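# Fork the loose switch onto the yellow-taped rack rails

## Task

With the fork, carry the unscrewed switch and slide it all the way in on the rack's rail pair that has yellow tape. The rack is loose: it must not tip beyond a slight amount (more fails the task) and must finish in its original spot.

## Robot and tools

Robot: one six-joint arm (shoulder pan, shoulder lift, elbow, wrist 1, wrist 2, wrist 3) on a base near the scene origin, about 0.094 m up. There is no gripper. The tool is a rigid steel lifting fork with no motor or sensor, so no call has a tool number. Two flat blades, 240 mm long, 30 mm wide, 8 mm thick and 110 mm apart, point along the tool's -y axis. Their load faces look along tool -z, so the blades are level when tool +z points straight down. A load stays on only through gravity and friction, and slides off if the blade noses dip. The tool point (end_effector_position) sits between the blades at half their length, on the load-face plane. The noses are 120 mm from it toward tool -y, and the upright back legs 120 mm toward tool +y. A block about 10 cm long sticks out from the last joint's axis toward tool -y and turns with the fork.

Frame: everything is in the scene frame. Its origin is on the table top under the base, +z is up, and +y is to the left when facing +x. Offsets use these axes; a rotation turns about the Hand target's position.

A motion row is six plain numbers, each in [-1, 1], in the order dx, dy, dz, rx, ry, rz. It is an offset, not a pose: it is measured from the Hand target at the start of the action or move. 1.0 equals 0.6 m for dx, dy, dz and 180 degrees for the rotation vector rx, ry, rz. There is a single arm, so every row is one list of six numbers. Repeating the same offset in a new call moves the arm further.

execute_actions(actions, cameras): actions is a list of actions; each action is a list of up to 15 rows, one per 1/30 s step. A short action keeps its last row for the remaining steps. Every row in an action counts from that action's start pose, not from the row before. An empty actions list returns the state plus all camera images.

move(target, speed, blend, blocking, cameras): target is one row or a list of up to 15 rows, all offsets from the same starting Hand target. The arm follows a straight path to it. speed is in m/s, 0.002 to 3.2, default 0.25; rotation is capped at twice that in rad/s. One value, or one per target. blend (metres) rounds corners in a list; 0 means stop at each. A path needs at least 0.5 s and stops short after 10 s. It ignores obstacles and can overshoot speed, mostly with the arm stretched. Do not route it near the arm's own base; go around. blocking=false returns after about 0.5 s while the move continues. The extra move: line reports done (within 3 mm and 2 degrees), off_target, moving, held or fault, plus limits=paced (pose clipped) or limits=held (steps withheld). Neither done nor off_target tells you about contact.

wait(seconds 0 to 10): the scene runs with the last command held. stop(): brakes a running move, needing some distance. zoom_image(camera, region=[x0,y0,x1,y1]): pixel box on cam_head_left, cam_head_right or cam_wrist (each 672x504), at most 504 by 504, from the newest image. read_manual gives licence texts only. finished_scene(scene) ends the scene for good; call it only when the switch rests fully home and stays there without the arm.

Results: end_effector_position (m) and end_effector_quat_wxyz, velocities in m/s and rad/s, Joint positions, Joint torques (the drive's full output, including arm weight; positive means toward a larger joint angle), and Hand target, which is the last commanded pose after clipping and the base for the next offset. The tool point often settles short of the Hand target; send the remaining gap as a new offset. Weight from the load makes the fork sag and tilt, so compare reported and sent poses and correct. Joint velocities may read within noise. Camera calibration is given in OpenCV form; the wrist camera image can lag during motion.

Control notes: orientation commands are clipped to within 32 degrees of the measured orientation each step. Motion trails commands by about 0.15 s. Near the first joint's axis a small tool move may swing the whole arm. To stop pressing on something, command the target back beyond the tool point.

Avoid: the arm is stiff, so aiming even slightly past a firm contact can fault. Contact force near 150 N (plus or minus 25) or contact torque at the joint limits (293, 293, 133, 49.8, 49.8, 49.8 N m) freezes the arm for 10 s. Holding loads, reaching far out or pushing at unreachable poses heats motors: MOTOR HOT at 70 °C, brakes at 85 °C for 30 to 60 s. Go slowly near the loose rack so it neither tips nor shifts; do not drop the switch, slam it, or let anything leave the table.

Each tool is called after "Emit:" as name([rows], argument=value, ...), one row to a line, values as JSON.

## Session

Emit:
execute_actions(actions=[])

Emit:
zoom_image(camera="cam_head_right", region=[280, 70, 480, 280])

Scene clock: 0.00 s.
end_effector_position=(+0.3721, -0.1179, +0.2683) end_effector_quat_wxyz=(-0.171, +0.978, -0.115, +0.012)
Joint positions: [1.982 -1.736 2.436 -1.964 -1.402 0.575]
Joint velocities: within noise
Joint torques (N m): no reading
Hand target: +0.3721, -0.1179, +0.2683; -0.171, +0.978, -0.115, +0.012
camera_calibration:
cam_wrist: T_world_to_cam=[[0.971635, -0.232132, -0.0451733, -0.367249], [-0.231942, -0.972683, 0.00947392, -0.159603], [-0.0461385, 0.00127239, -0.998934, 0.379723], [0, 0, 0, 1]] pos_world=[0.337333, -0.240977, 0.364241]

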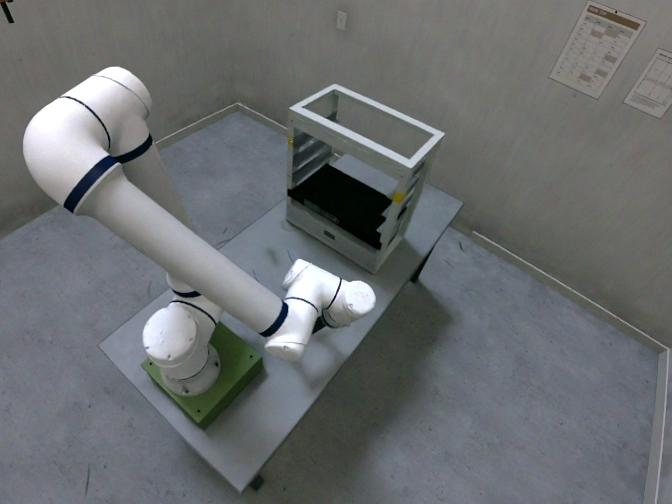

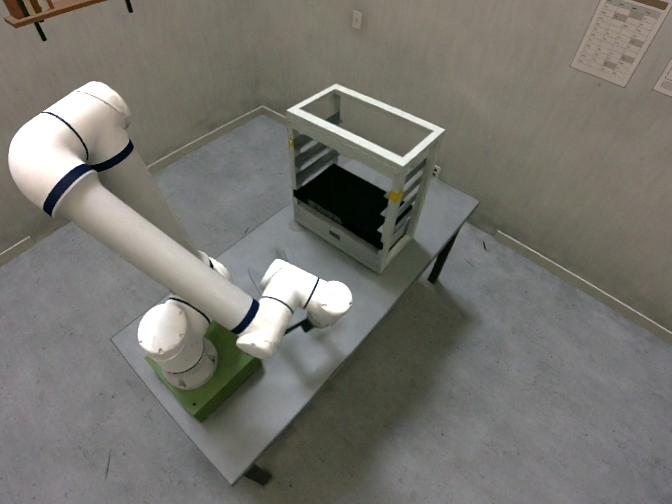

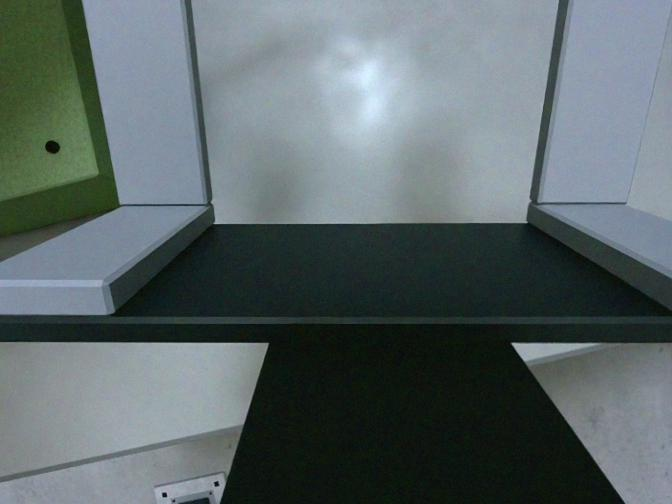

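Scaled by 2.400.

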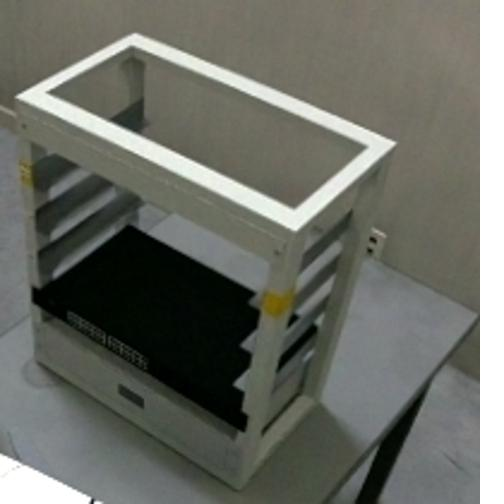

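Emit:
zoom_image(camera="cam_head_right", region=[285, 150, 405, 280])

Emit:
zoom_image(camera="cam_head_left", region=[280, 150, 400, 280])

Emit:
zoom_image(camera="cam_head_right", region=[350, 150, 450, 280])

Scaled by 3.877.

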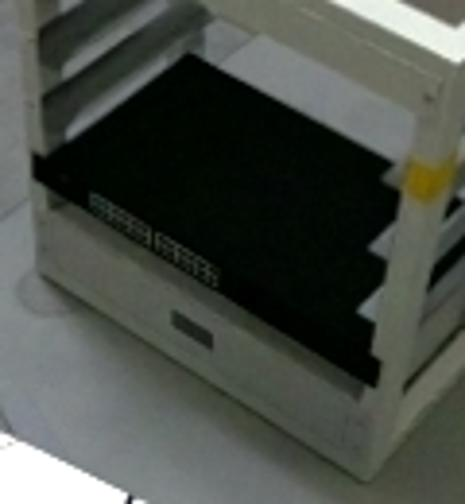

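Scaled by 3.877.

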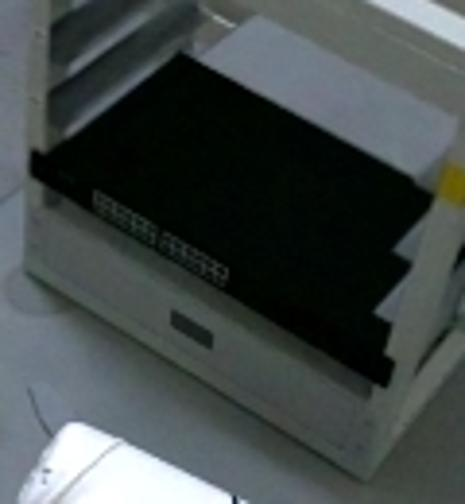

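Scaled by 3.877.

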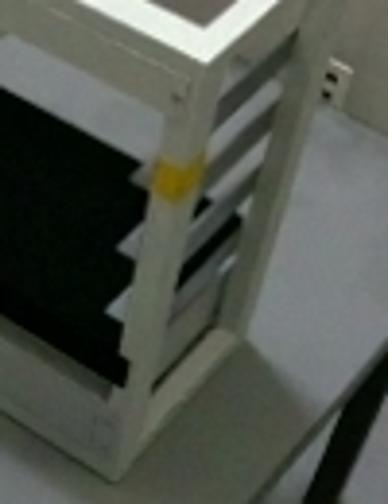

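Emit:
move(target=[0.2, 0.19, 0.22, -0.0806, 0.0850, -0.3934], speed=0.6, cameras=["cam_head_right"])

Scene clock: 33.00 s.
end_effector_position=(+0.4921, -0.0039, +0.4003) end_effector_quat_wxyz=(+0.000, +0.738, -0.675, +0.000)
Joint positions: [2.599 -2.236 2.373 -1.693 -1.572 2.465]
Joint torques (N m): [8.68 18.21 -101.45 -5.25 -1.19 3.56]
Hand target: +0.4921, -0.0039, +0.4003; +0.000, +0.737, -0.675, +0.000
Off the commanded pose: 0.000 m, 0 deg.
move: done
Images, in order (width x height): cam_head_right 672x504.

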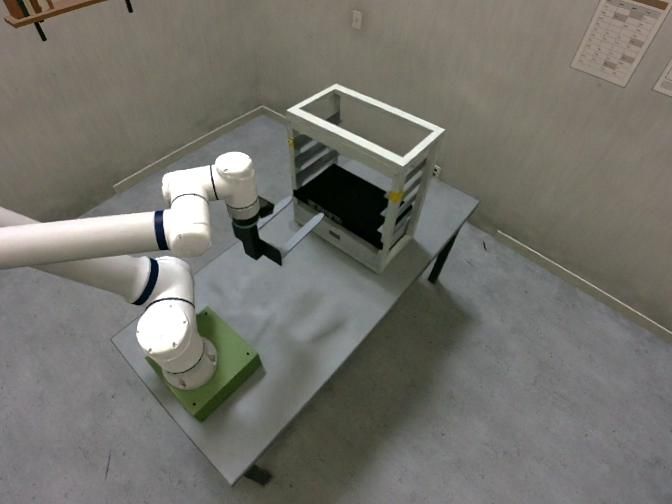

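Emit:
move(target=[0.138, -0.0435, 0.0, 0.0436, -0.4981, 0.0], speed=0.6, cameras=["cam_wrist", "cam_head_left"])

Scene clock: 39.60 s.
end_effector_position=(+0.5278, -0.0159, +0.4019) end_effector_quat_wxyz=(-0.239, +0.690, -0.643, +0.231)
Joint positions: [2.176 -2.549 2.789 -2.169 -0.998 2.168]
Joint torques (N m): [7.61 41.45 -102.02 -6.6 2.47 3.59]
Hand target: +0.5278, -0.0159, +0.4019; -0.239, +0.690, -0.643, +0.231 (not the last commanded pose)
Off the commanded pose: 0.049 m, 51 deg.
move: held (a check stopped the path); limits=held
pose unreachable: on one or more control steps of this call, first in action 0 (counted from 0), an arm could not follow its commanded pose, so it was not sent that pose on those steps. It may still have moved: this result reports where it is.
cause: moving toward the commanded pose would bring two parts of the arm too close to each other (joints 3 (elbow) and 4 (wrist 1) lie between them).
camera_calibration:
cam_wrist: T_world_to_cam=[[0.0730076, -0.997188, -0.016931, -0.038143], [-0.946018, -0.0638661, -0.31776, 0.49741], [0.315785, 0.0392159, -0.94802, 0.309305], [0, 0, 0, 1]] pos_world=[0.37567, -0.0183977, 0.450639]
Images, in order (width x height): cam_head_left 672x504, cam_wrist 672x504.

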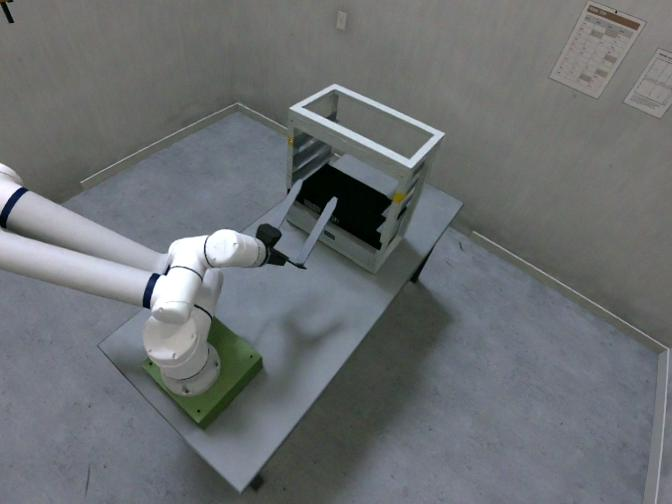

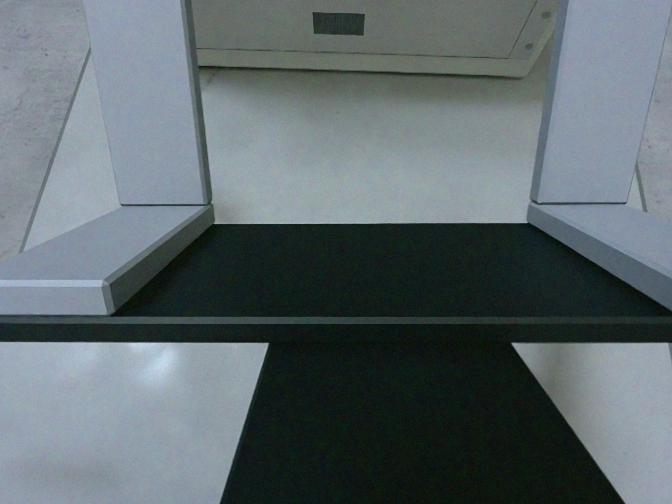

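Emit:
move([
  [0.087, -0.14, 0.08, -0.4425, -0.2554, 0.2280],
  [0.0453, -0.1418, -0.3365, -0.4425, -0.2554, 0.2280],
], speed=0.6, blend=0.03, cameras=["cam_wrist", "cam_head_left"])

Scene clock: 91.27 s.
end_effector_position=(+0.5550, -0.1010, +0.2000) end_effector_quat_wxyz=(-0.030, +0.706, +0.031, +0.706)
Joint positions: [1.927 -0.571 2.458 -4.973 -0.223 1.524]
Joint torques (N m): [-20.87 -57.99 10.5 -2.12 2.01 4.92]
Hand target: +0.5550, -0.1010, +0.2000; -0.030, +0.706, +0.031, +0.707
Off the commanded pose: 0.000 m, 0 deg.
move: done
camera_calibration:
cam_wrist: T_world_to_cam=[[0.0276259, -0.00988997, 0.999569, -0.206697], [-0.264028, -0.964513, -0.00224598, -0.0790718], [0.964119, -0.263852, -0.0292567, -0.46146], [0, 0, 0, 1]] pos_world=[0.429736, -0.200067, 0.19293]
Images, in order (width x height): cam_head_left 672x504, cam_wrist 672x504.

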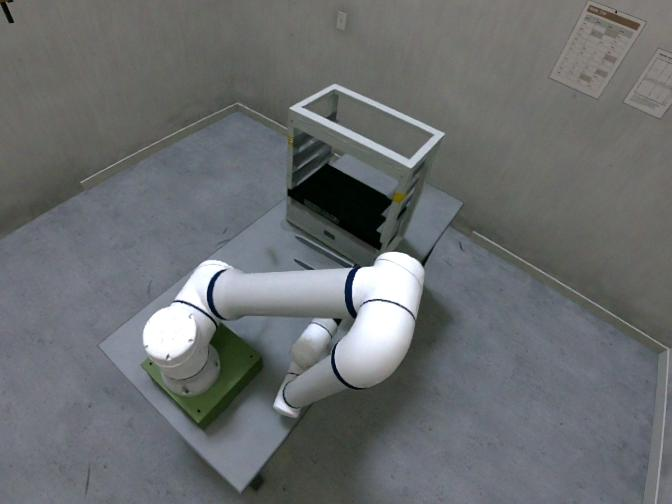

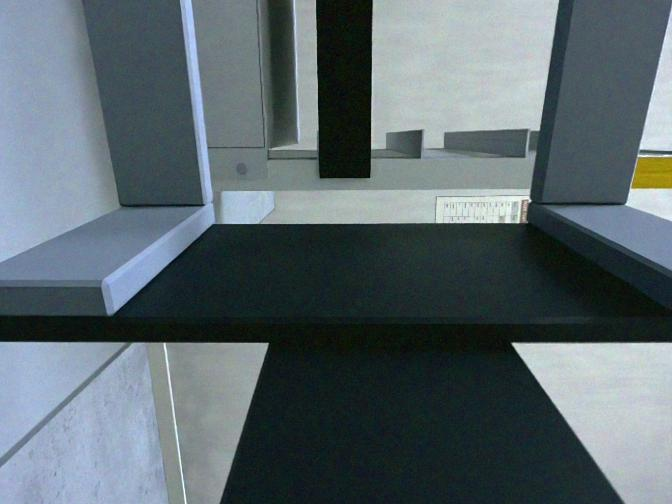

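Emit:
zoom_image(camera="cam_wrist", region=[190, 0, 390, 230])

Emit:
zoom_image(camera="cam_wrist", region=[370, 60, 672, 230])

Scaled by 2.191.

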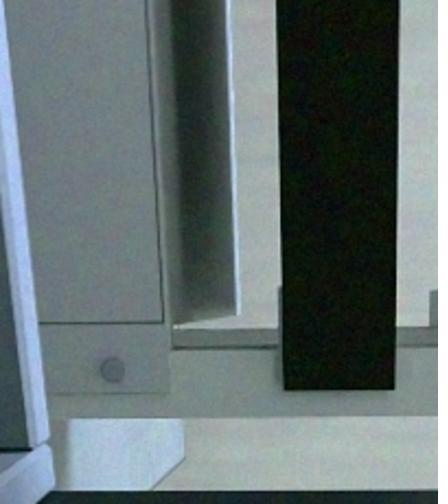

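Scaled by 1.669.

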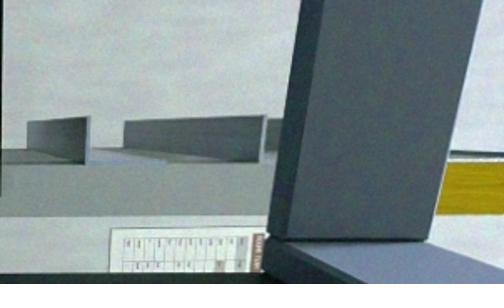

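Emit:
move([
  [-0.0417, 0.0683, 0.3333, 0.3670, 0.4076, -0.4011],
  [-0.0083, 0.1817, -0.075, 0.3670, 0.4076, -0.4011],
], speed=0.6, blend=0.03, cameras=["all"])

Scene clock: 169.70 s.
end_effector_position=(+0.5536, -0.0990, +0.2086) end_effector_quat_wxyz=(-0.031, +0.722, -0.011, +0.692)
Joint positions: [1.912 -0.569 2.534 -4.902 -0.271 1.441]
Joint torques (N m): [11.02 -84.42 14.55 -3.71 2.91 4.92]
Hand target: +0.5537, -0.0990, +0.2086; -0.031, +0.722, -0.011, +0.692 (not the last commanded pose)
Off the commanded pose: 0.120 m, 117 deg.
move: held (a check stopped the path); path passed 0 of 2 targets; limits=held
pose unreachable: on one or more control steps of this call, first in action 0 (counted from 0), an arm could not follow its commanded pose, so it was not sent that pose on those steps. It may still have moved: this result reports where it is.
cause: moving toward the commanded pose would bring two parts of the arm too close to each other (its base or mounting and another part of the arm, with joints 1 (shoulder pan) to 4 (wrist 1) between them, 57 mm apart when it was first held).
camera_calibration:
cam_wrist: T_world_to_cam=[[0.0702902, -0.0708171, 0.99501, -0.244002], [-0.321547, -0.945843, -0.0446028, -0.0349888], [0.944281, -0.316807, -0.0892544, -0.441198], [0, 0, 0, 1]] pos_world=[0.422516, -0.190148, 0.201845]

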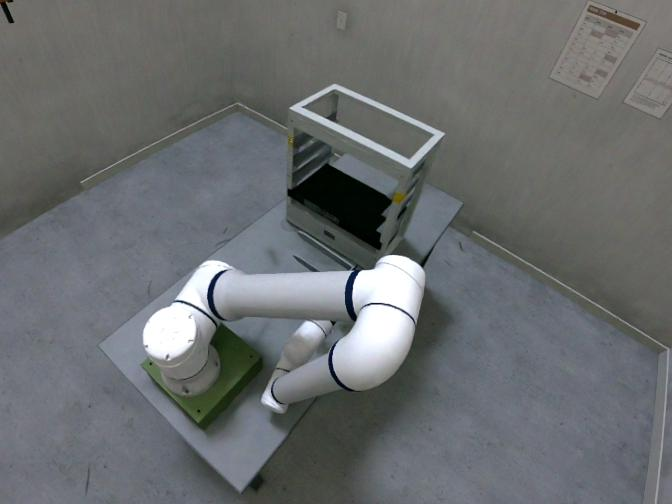

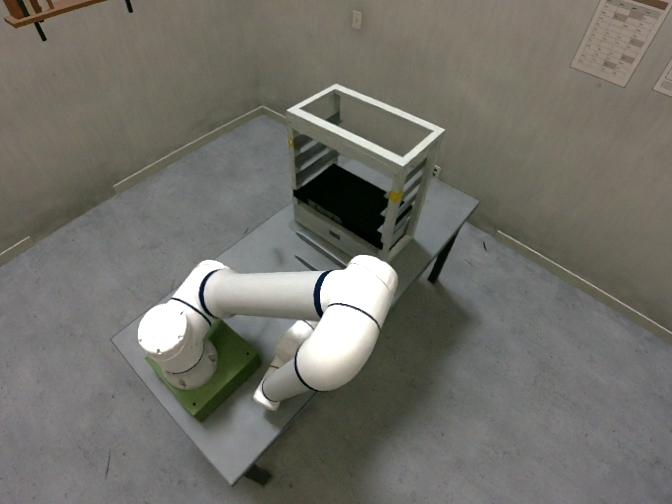

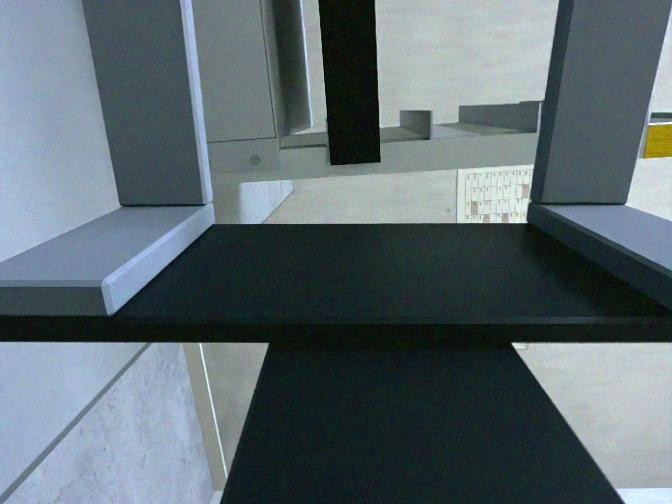

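Emit:
move([
  [0.0772, -0.0183, 0.4023, 0, 0, 0],
  [0.0105, 0.165, 0.4023, 0.3527, 0.3926, -0.3796],
], speed=0.6, blend=0.03, cameras=["cam_head_left", "cam_wrist"])

Scene clock: 181.80 s.
end_effector_position=(+0.5599, -0.0001, +0.4500) end_effector_quat_wxyz=(+0.000, +0.713, -0.701, +0.000)
Joint positions: [2.734 -2.086 2.227 -1.696 -1.571 2.67]
Joint torques (N m): [10.73 4.28 -101.18 -5.47 1.96 3.43]
Hand target: +0.5600, +0.0000, +0.4500; +0.000, +0.713, -0.701, +0.000
Off the commanded pose: 0.000 m, 0 deg.
move: done
camera_calibration:
cam_wrist: T_world_to_cam=[[0.00495574, -0.999641, -0.0263406, 0.0185161], [-0.937853, -0.0137865, 0.346758, 0.240447], [-0.346997, 0.0229851, -0.937585, 0.710613], [0, 0, 0, 1]] pos_world=[0.471993, 0.00549083, 0.58337]
Images, in order (width x height): cam_head_left 672x504, cam_wrist 672x504.

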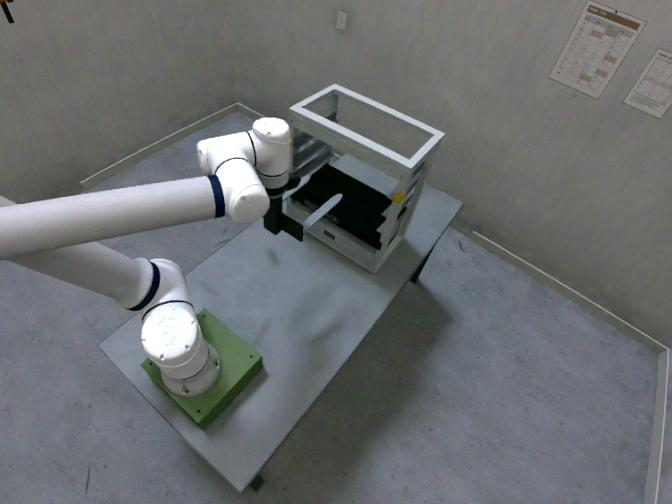

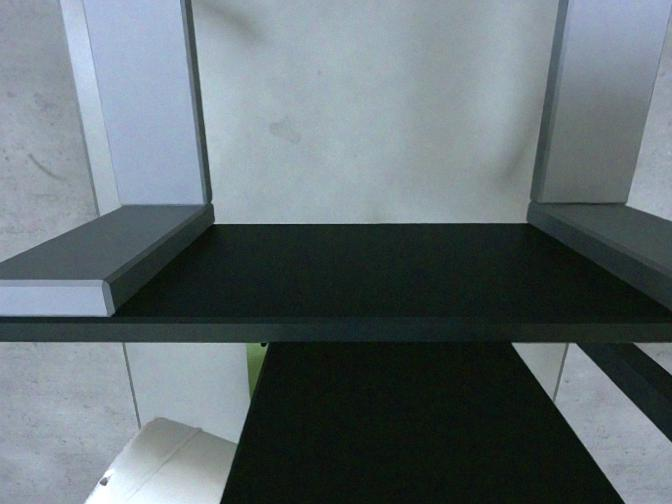

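Emit:
move([
  [-0.0167, 0.0133, -0.4917, 0, 0, 0],
  [0.4, 0.02, -0.4917, 0, 0, 0],
], speed=[0.4, 0.25], blend=0.01, cameras=["all"])

Emit:
zoom_image(camera="cam_wrist", region=[180, 0, 380, 120])

Emit:
zoom_image(camera="cam_wrist", region=[360, 0, 560, 120])

Emit:
zoom_image(camera="cam_head_right", region=[280, 130, 420, 280])

Scene clock: 191.37 s.
end_effector_position=(+0.7998, +0.0120, +0.1550) end_effector_quat_wxyz=(+0.000, +0.713, -0.701, +0.000)
Joint positions: [2.924 -1.327 2.205 -2.435 -1.568 2.86]
Joint torques (N m): [8.36 -59.36 -73.48 -5.67 -1.56 3.59]
Hand target: +0.8000, +0.0120, +0.1550; +0.000, +0.713, -0.701, +0.000
Off the commanded pose: 0.000 m, 0 deg.
move: done
camera_calibration:
cam_wrist: T_world_to_cam=[[0.00466084, -0.999636, -0.026557, 0.0218241], [-0.93778, -0.0135901, 0.346965, 0.567781], [-0.3472, 0.0232875, -0.937502, 0.517109], [0, 0, 0, 1]] pos_world=[0.711892, 0.0174902, 0.28837]

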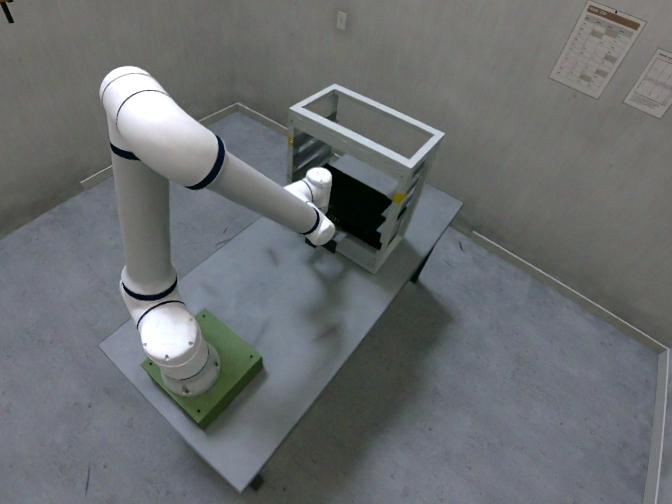

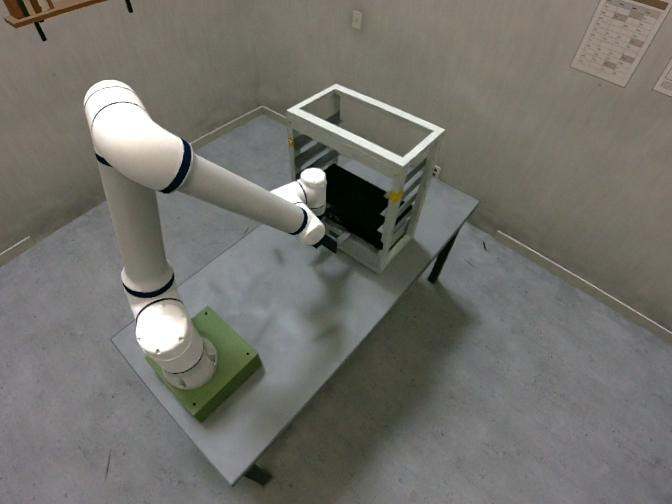

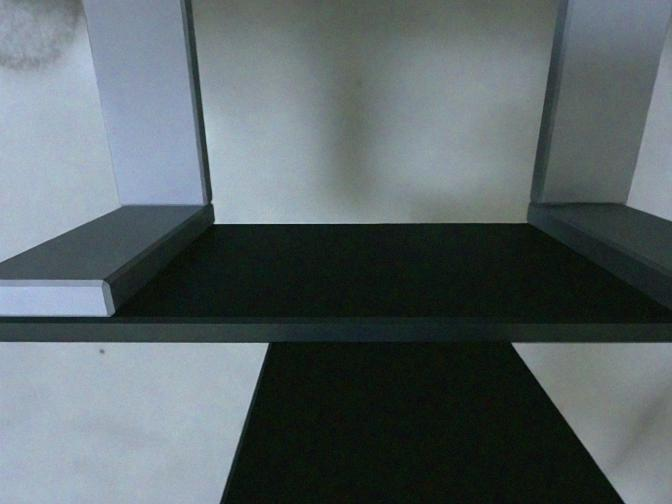

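Scaled by 2.520.

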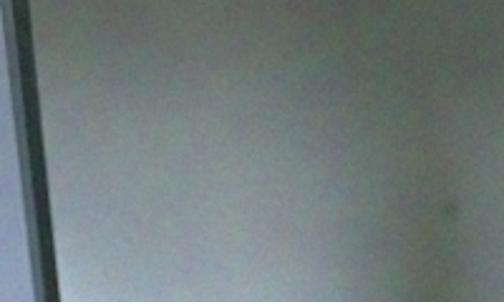

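Scaled by 2.520.

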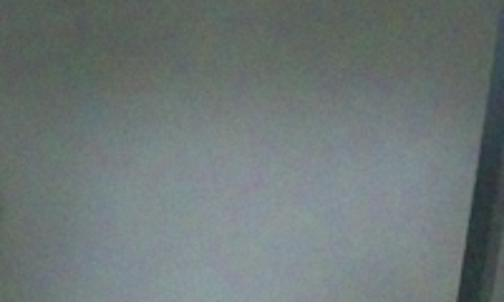

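Scaled by 3.360.

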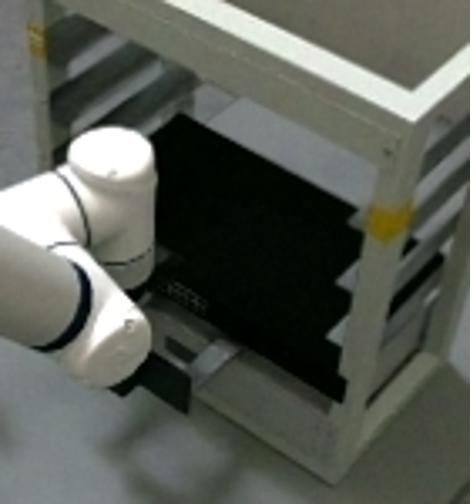

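Emit:
move(target=[0.05, 0.0009, 0, 0, 0, 0], speed=0.15, cameras=["cam_wrist"])

Emit:
zoom_image(camera="cam_wrist", region=[180, 0, 380, 80])

Emit:
zoom_image(camera="cam_wrist", region=[380, 0, 580, 80])

Scene clock: 195.47 s.
end_effector_position=(+0.8298, +0.0125, +0.1550) end_effector_quat_wxyz=(+0.000, +0.713, -0.701, +0.000)
Joint positions: [2.937 -1.286 2.148 -2.418 -1.568 2.873]
Joint torques (N m): [8.86 -63.77 -74.74 -5.15 1.74 3.54]
Hand target: +0.8300, +0.0125, +0.1550; +0.000, +0.713, -0.701, +0.000
Off the commanded pose: 0.000 m, 0 deg.
move: done
camera_calibration:
cam_wrist: T_world_to_cam=[[0.0046593, -0.999636, -0.0265574, 0.0222853], [-0.937747, -0.013591, 0.347054, 0.595873], [-0.347288, 0.0232871, -0.937469, 0.527567], [0, 0, 0, 1]] pos_world=[0.741892, 0.0180902, 0.28837]
Images, in order (width x height): cam_wrist 672x504.

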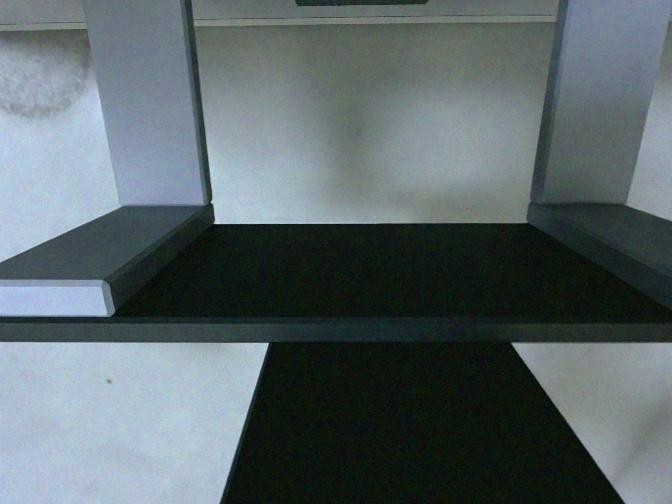

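Scaled by 2.520.

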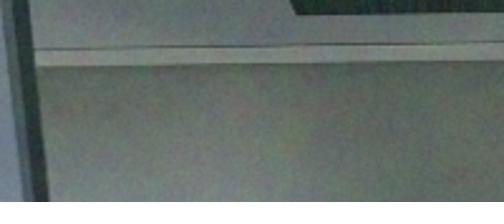

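Scaled by 2.520.

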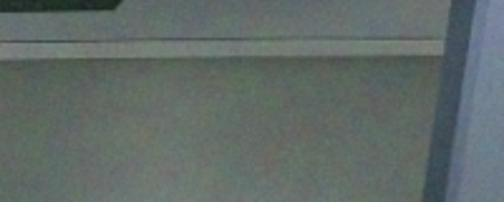

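Emit:
move(target=[0.0783, -0.0018, 0.0, 0.000146, -0.00833, 0], speed=0.15, cameras=["cam_wrist", "cam_head_right"])

Emit:
zoom_image(camera="cam_head_right", region=[290, 150, 410, 280])

Scene clock: 226.47 s.
end_effector_position=(+0.8767, +0.0114, +0.1550) end_effector_quat_wxyz=(-0.009, +0.713, -0.701, +0.009)
Joint positions: [2.949 -1.225 2.076 -2.432 -1.561 2.885]
Joint torques (N m): [10.44 -70.22 -77.01 -10.39 1.94 3.42]
Hand target: +0.8769, +0.0114, +0.1550; -0.009, +0.713, -0.701, +0.009
Off the commanded pose: 0.000 m, 0 deg.
move: done
camera_calibration:
cam_wrist: T_world_to_cam=[[0.00541488, -0.999624, -0.0268683, 0.020415], [-0.946492, -0.0137935, 0.322432, 0.651355], [-0.322682, 0.0236847, -0.946211, 0.523634], [0, 0, 0, 1]] pos_world=[0.785359, 0.0169897, 0.285999]
Images, in order (width x height): cam_head_right 672x504, cam_wrist 672x504.

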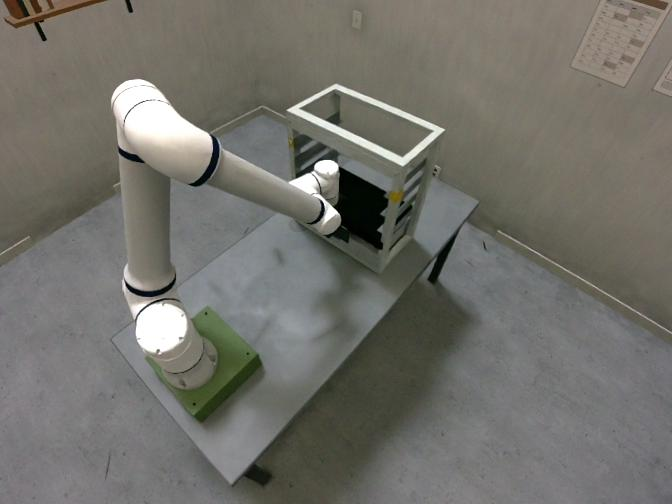

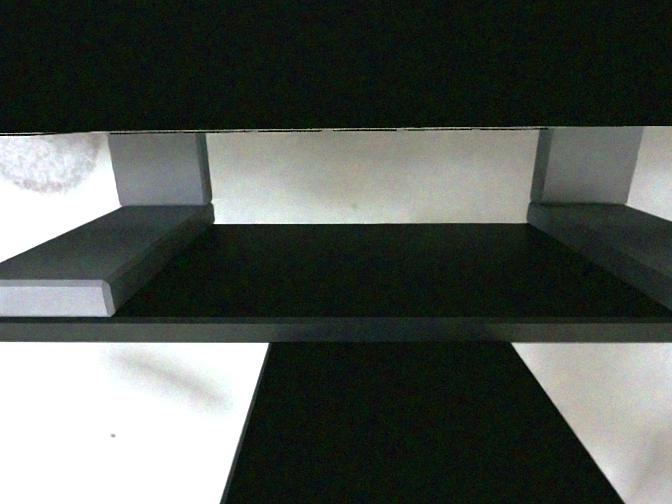

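Scaled by 3.877.

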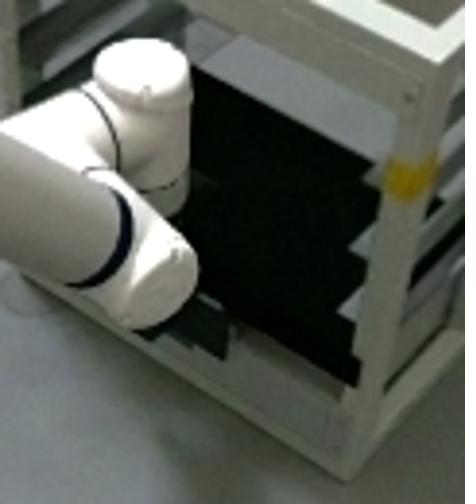

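Emit:
zoom_image(camera="cam_wrist", region=[100, 90, 380, 170])

Emit:
zoom_image(camera="cam_wrist", region=[380, 90, 660, 170])

Scaled by 1.800.

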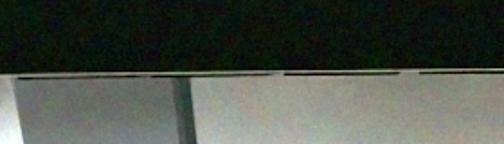

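Scaled by 1.800.

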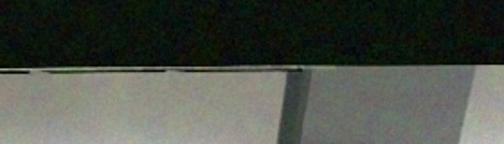

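Emit:
move(target=[0.0, 0.0, 0.05, 0, 0, 0], speed=0.04, cameras=["cam_wrist"])

Scene clock: 238.50 s.
end_effector_position=(+0.8769, +0.0115, +0.1848) end_effector_quat_wxyz=(-0.009, +0.713, -0.701, +0.009)
Joint positions: [2.949 -1.265 2.059 -2.376 -1.561 2.885]
Joint torques (N m): [-18.93 -131.85 -113.85 -17.89 1.79 -2.41]
Hand target: +0.8769, +0.0114, +0.1850; -0.009, +0.713, -0.701, +0.009
Off the commanded pose: 0.000 m, 0 deg.
move: done
camera_calibration:
cam_wrist: T_world_to_cam=[[0.00541777, -0.999624, -0.0268682, 0.0212123], [-0.946523, -0.013794, 0.322343, 0.641988], [-0.322592, 0.023685, -0.946242, 0.551835], [0, 0, 0, 1]] pos_world=[0.785559, 0.0169897, 0.315799]
Images, in order (width x height): cam_wrist 672x504.

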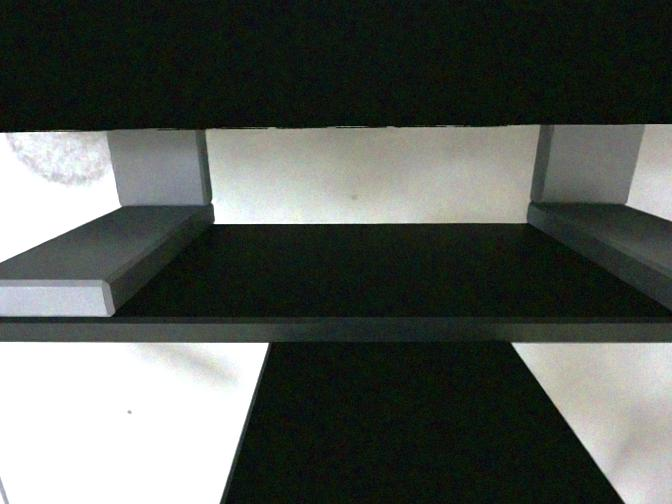

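Emit:
move([
  [-0.5, -0.0079, 0.0, 0, 0, 0],
  [-0.5, -0.0079, 0.4442, 0, 0, 0],
], speed=[0.12, 0.15], blend=0.01, cameras=["all"])

Emit:
zoom_image(camera="cam_head_right", region=[240, 100, 430, 270])

Emit:
zoom_image(camera="cam_head_left", region=[240, 100, 430, 270])

Scene clock: 251.10 s.
end_effector_position=(+0.5769, +0.0067, +0.4513) end_effector_quat_wxyz=(-0.009, +0.713, -0.701, +0.009)
Joint positions: [2.76 -2.064 2.226 -1.741 -1.559 2.696]
Joint torques (N m): [-21.74 -48.99 -143.4 -17.3 2.06 -2.34]
Hand target: +0.5769, +0.0067, +0.4515; -0.009, +0.713, -0.701, +0.009
Off the commanded pose: 0.000 m, 0 deg.
move: done
camera_calibration:
cam_wrist: T_world_to_cam=[[0.00541911, -0.999624, -0.0268686, 0.0252021], [-0.946523, -0.0137954, 0.322343, 0.272028], [-0.322592, 0.0236849, -0.946242, 0.707439], [0, 0, 0, 1]] pos_world=[0.485559, 0.0121897, 0.582399]

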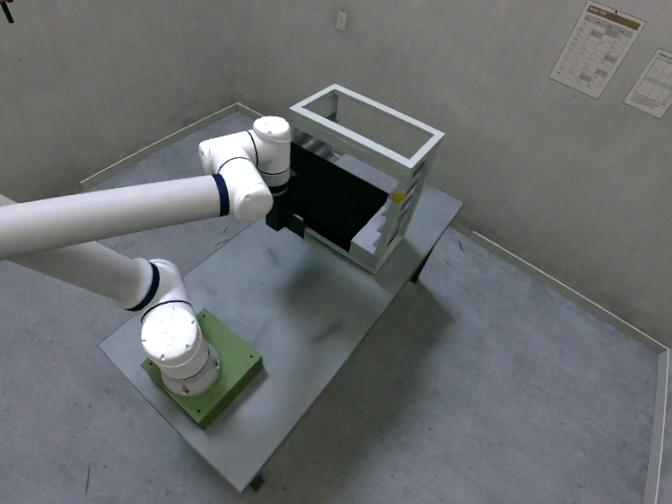

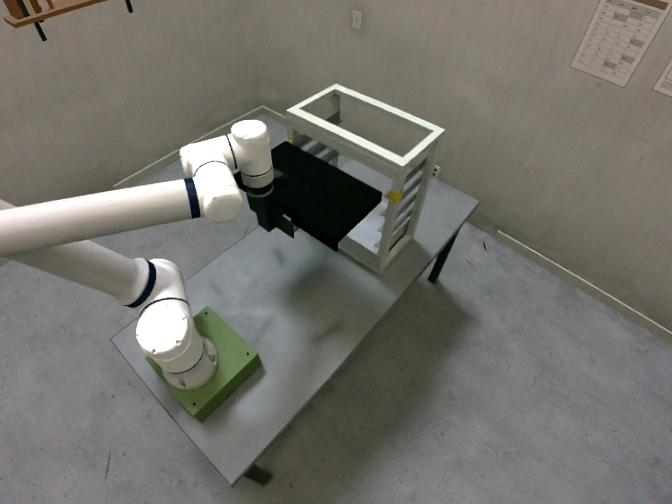

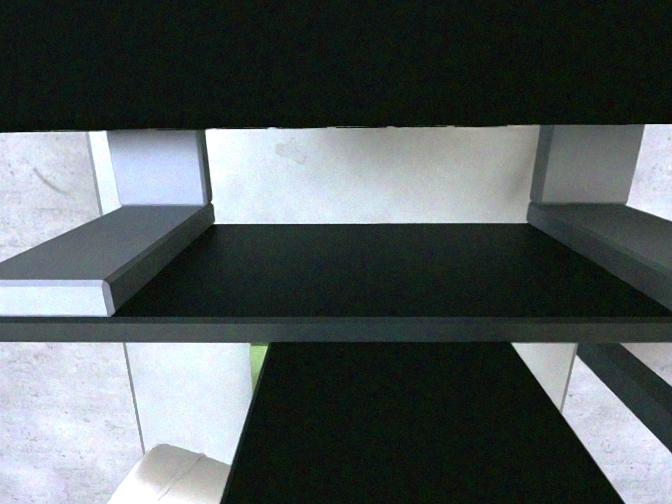

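Scaled by 2.653.

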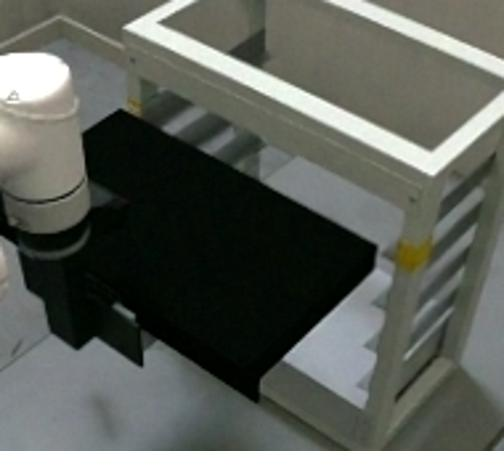

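Scaled by 2.653.

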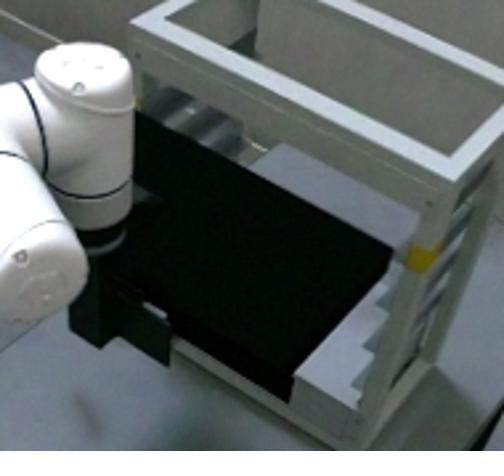

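Emit:
zoom_image(camera="cam_head_right", region=[370, 170, 420, 220])

Emit:
zoom_image(camera="cam_head_right", region=[320, 220, 370, 270])

Emit:
zoom_image(camera="cam_head_left", region=[370, 170, 420, 220])

Emit:
zoom_image(camera="cam_head_left", region=[330, 220, 380, 270])

Emit:
zoom_image(camera="cam_head_right", region=[260, 110, 320, 170])

Scaled by 10.080.

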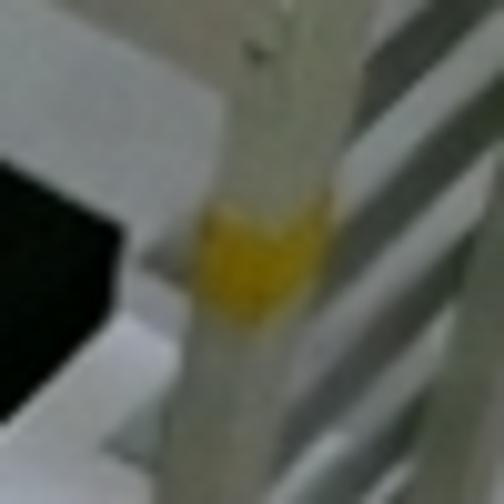

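Scaled by 10.080.

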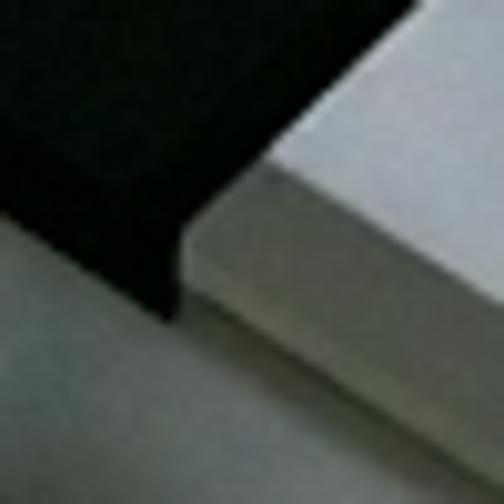

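Scaled by 10.080.

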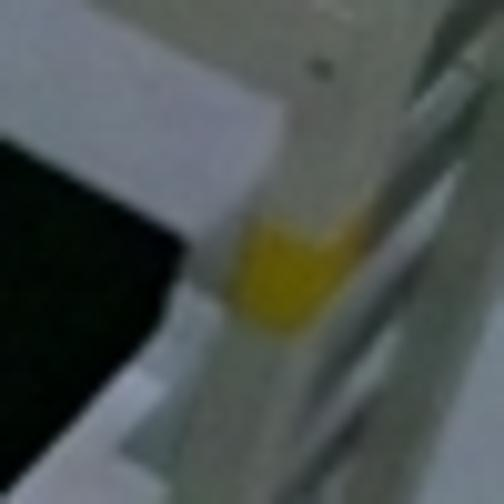

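Scaled by 10.080.

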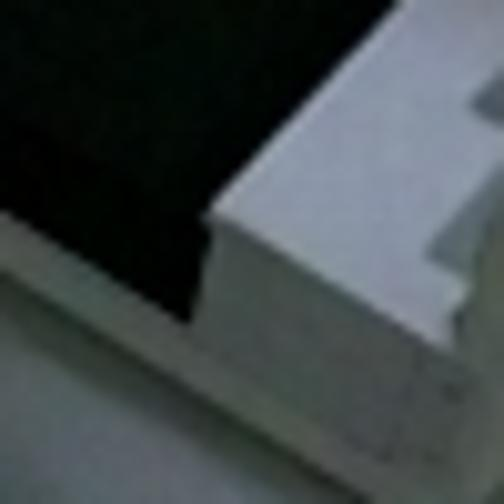

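Scaled by 8.400.

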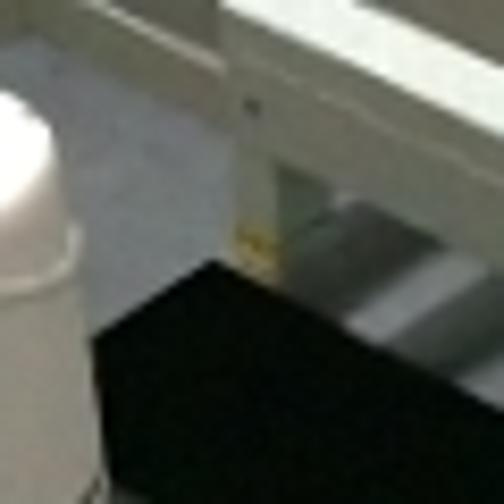

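Emit:
move([
  [0.0, -0.005, 0.0, 0, 0, 0],
  [0.1667, -0.0024, 0.0, 0, 0, 0],
], speed=[0.05, 0.1], blend=0.002, cameras=["all"])

Emit:
zoom_image(camera="cam_head_right", region=[270, 100, 420, 250])

Emit:
zoom_image(camera="cam_head_left", region=[270, 100, 420, 250])

Scene clock: 298.47 s.
end_effector_position=(+0.6768, +0.0052, +0.4515) end_effector_quat_wxyz=(-0.009, +0.713, -0.701, +0.009)
Joint positions: [2.842 -1.856 2.107 -1.831 -1.56 2.778]
Joint torques (N m): [8.3 -46.13 -142.66 -22.74 0.72 3.25]
Hand target: +0.6770, +0.0052, +0.4515; -0.009, +0.713, -0.701, +0.009
Off the commanded pose: 0.000 m, 0 deg.
move: done; blend cut to 0.0015 m at target 1
camera_calibration:
cam_wrist: T_world_to_cam=[[0.00541777, -0.999624, -0.0268682, 0.023265], [-0.946523, -0.013794, 0.322343, 0.36644], [-0.322592, 0.023685, -0.946242, 0.739762], [0, 0, 0, 1]] pos_world=[0.585359, 0.0107897, 0.582499]

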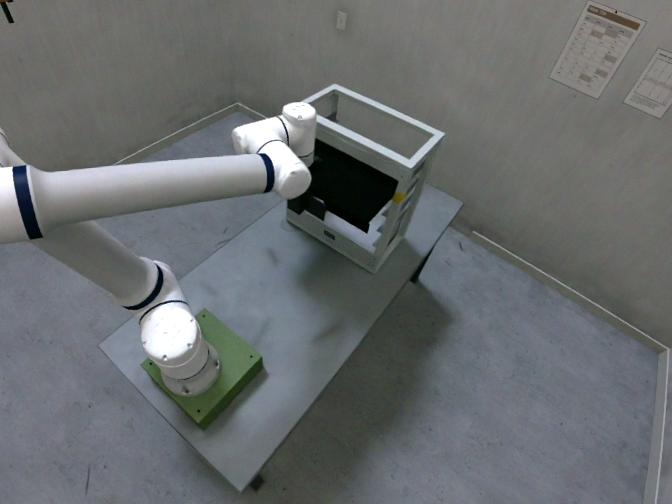

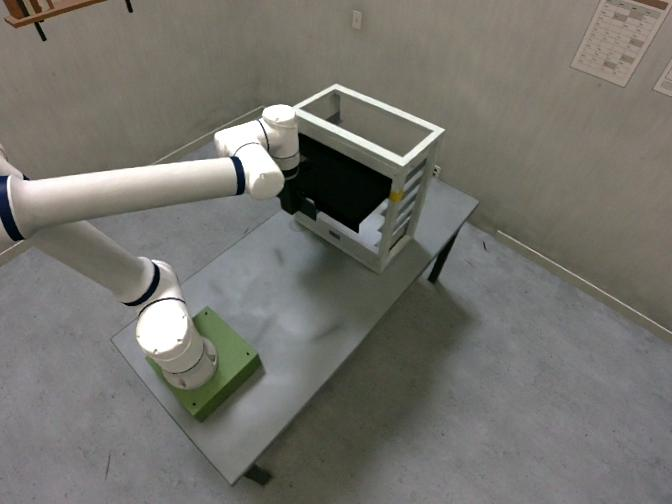

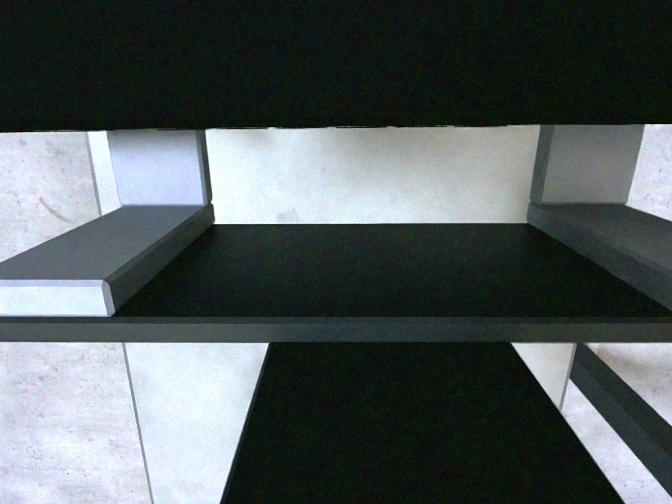

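Scaled by 3.360.

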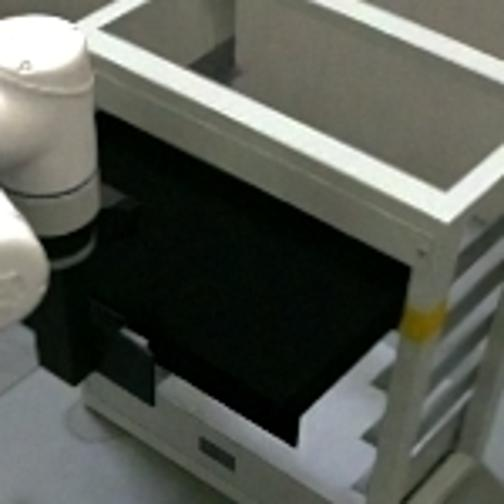

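Scaled by 3.360.

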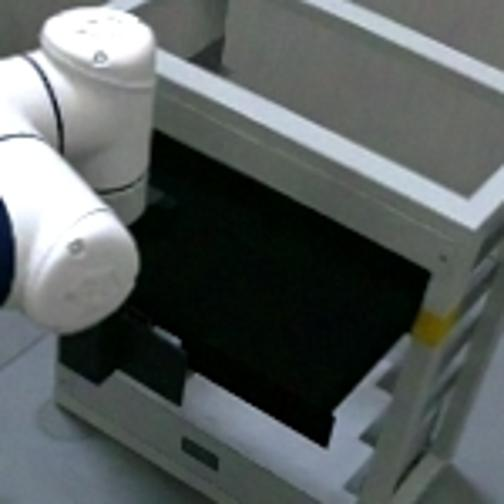

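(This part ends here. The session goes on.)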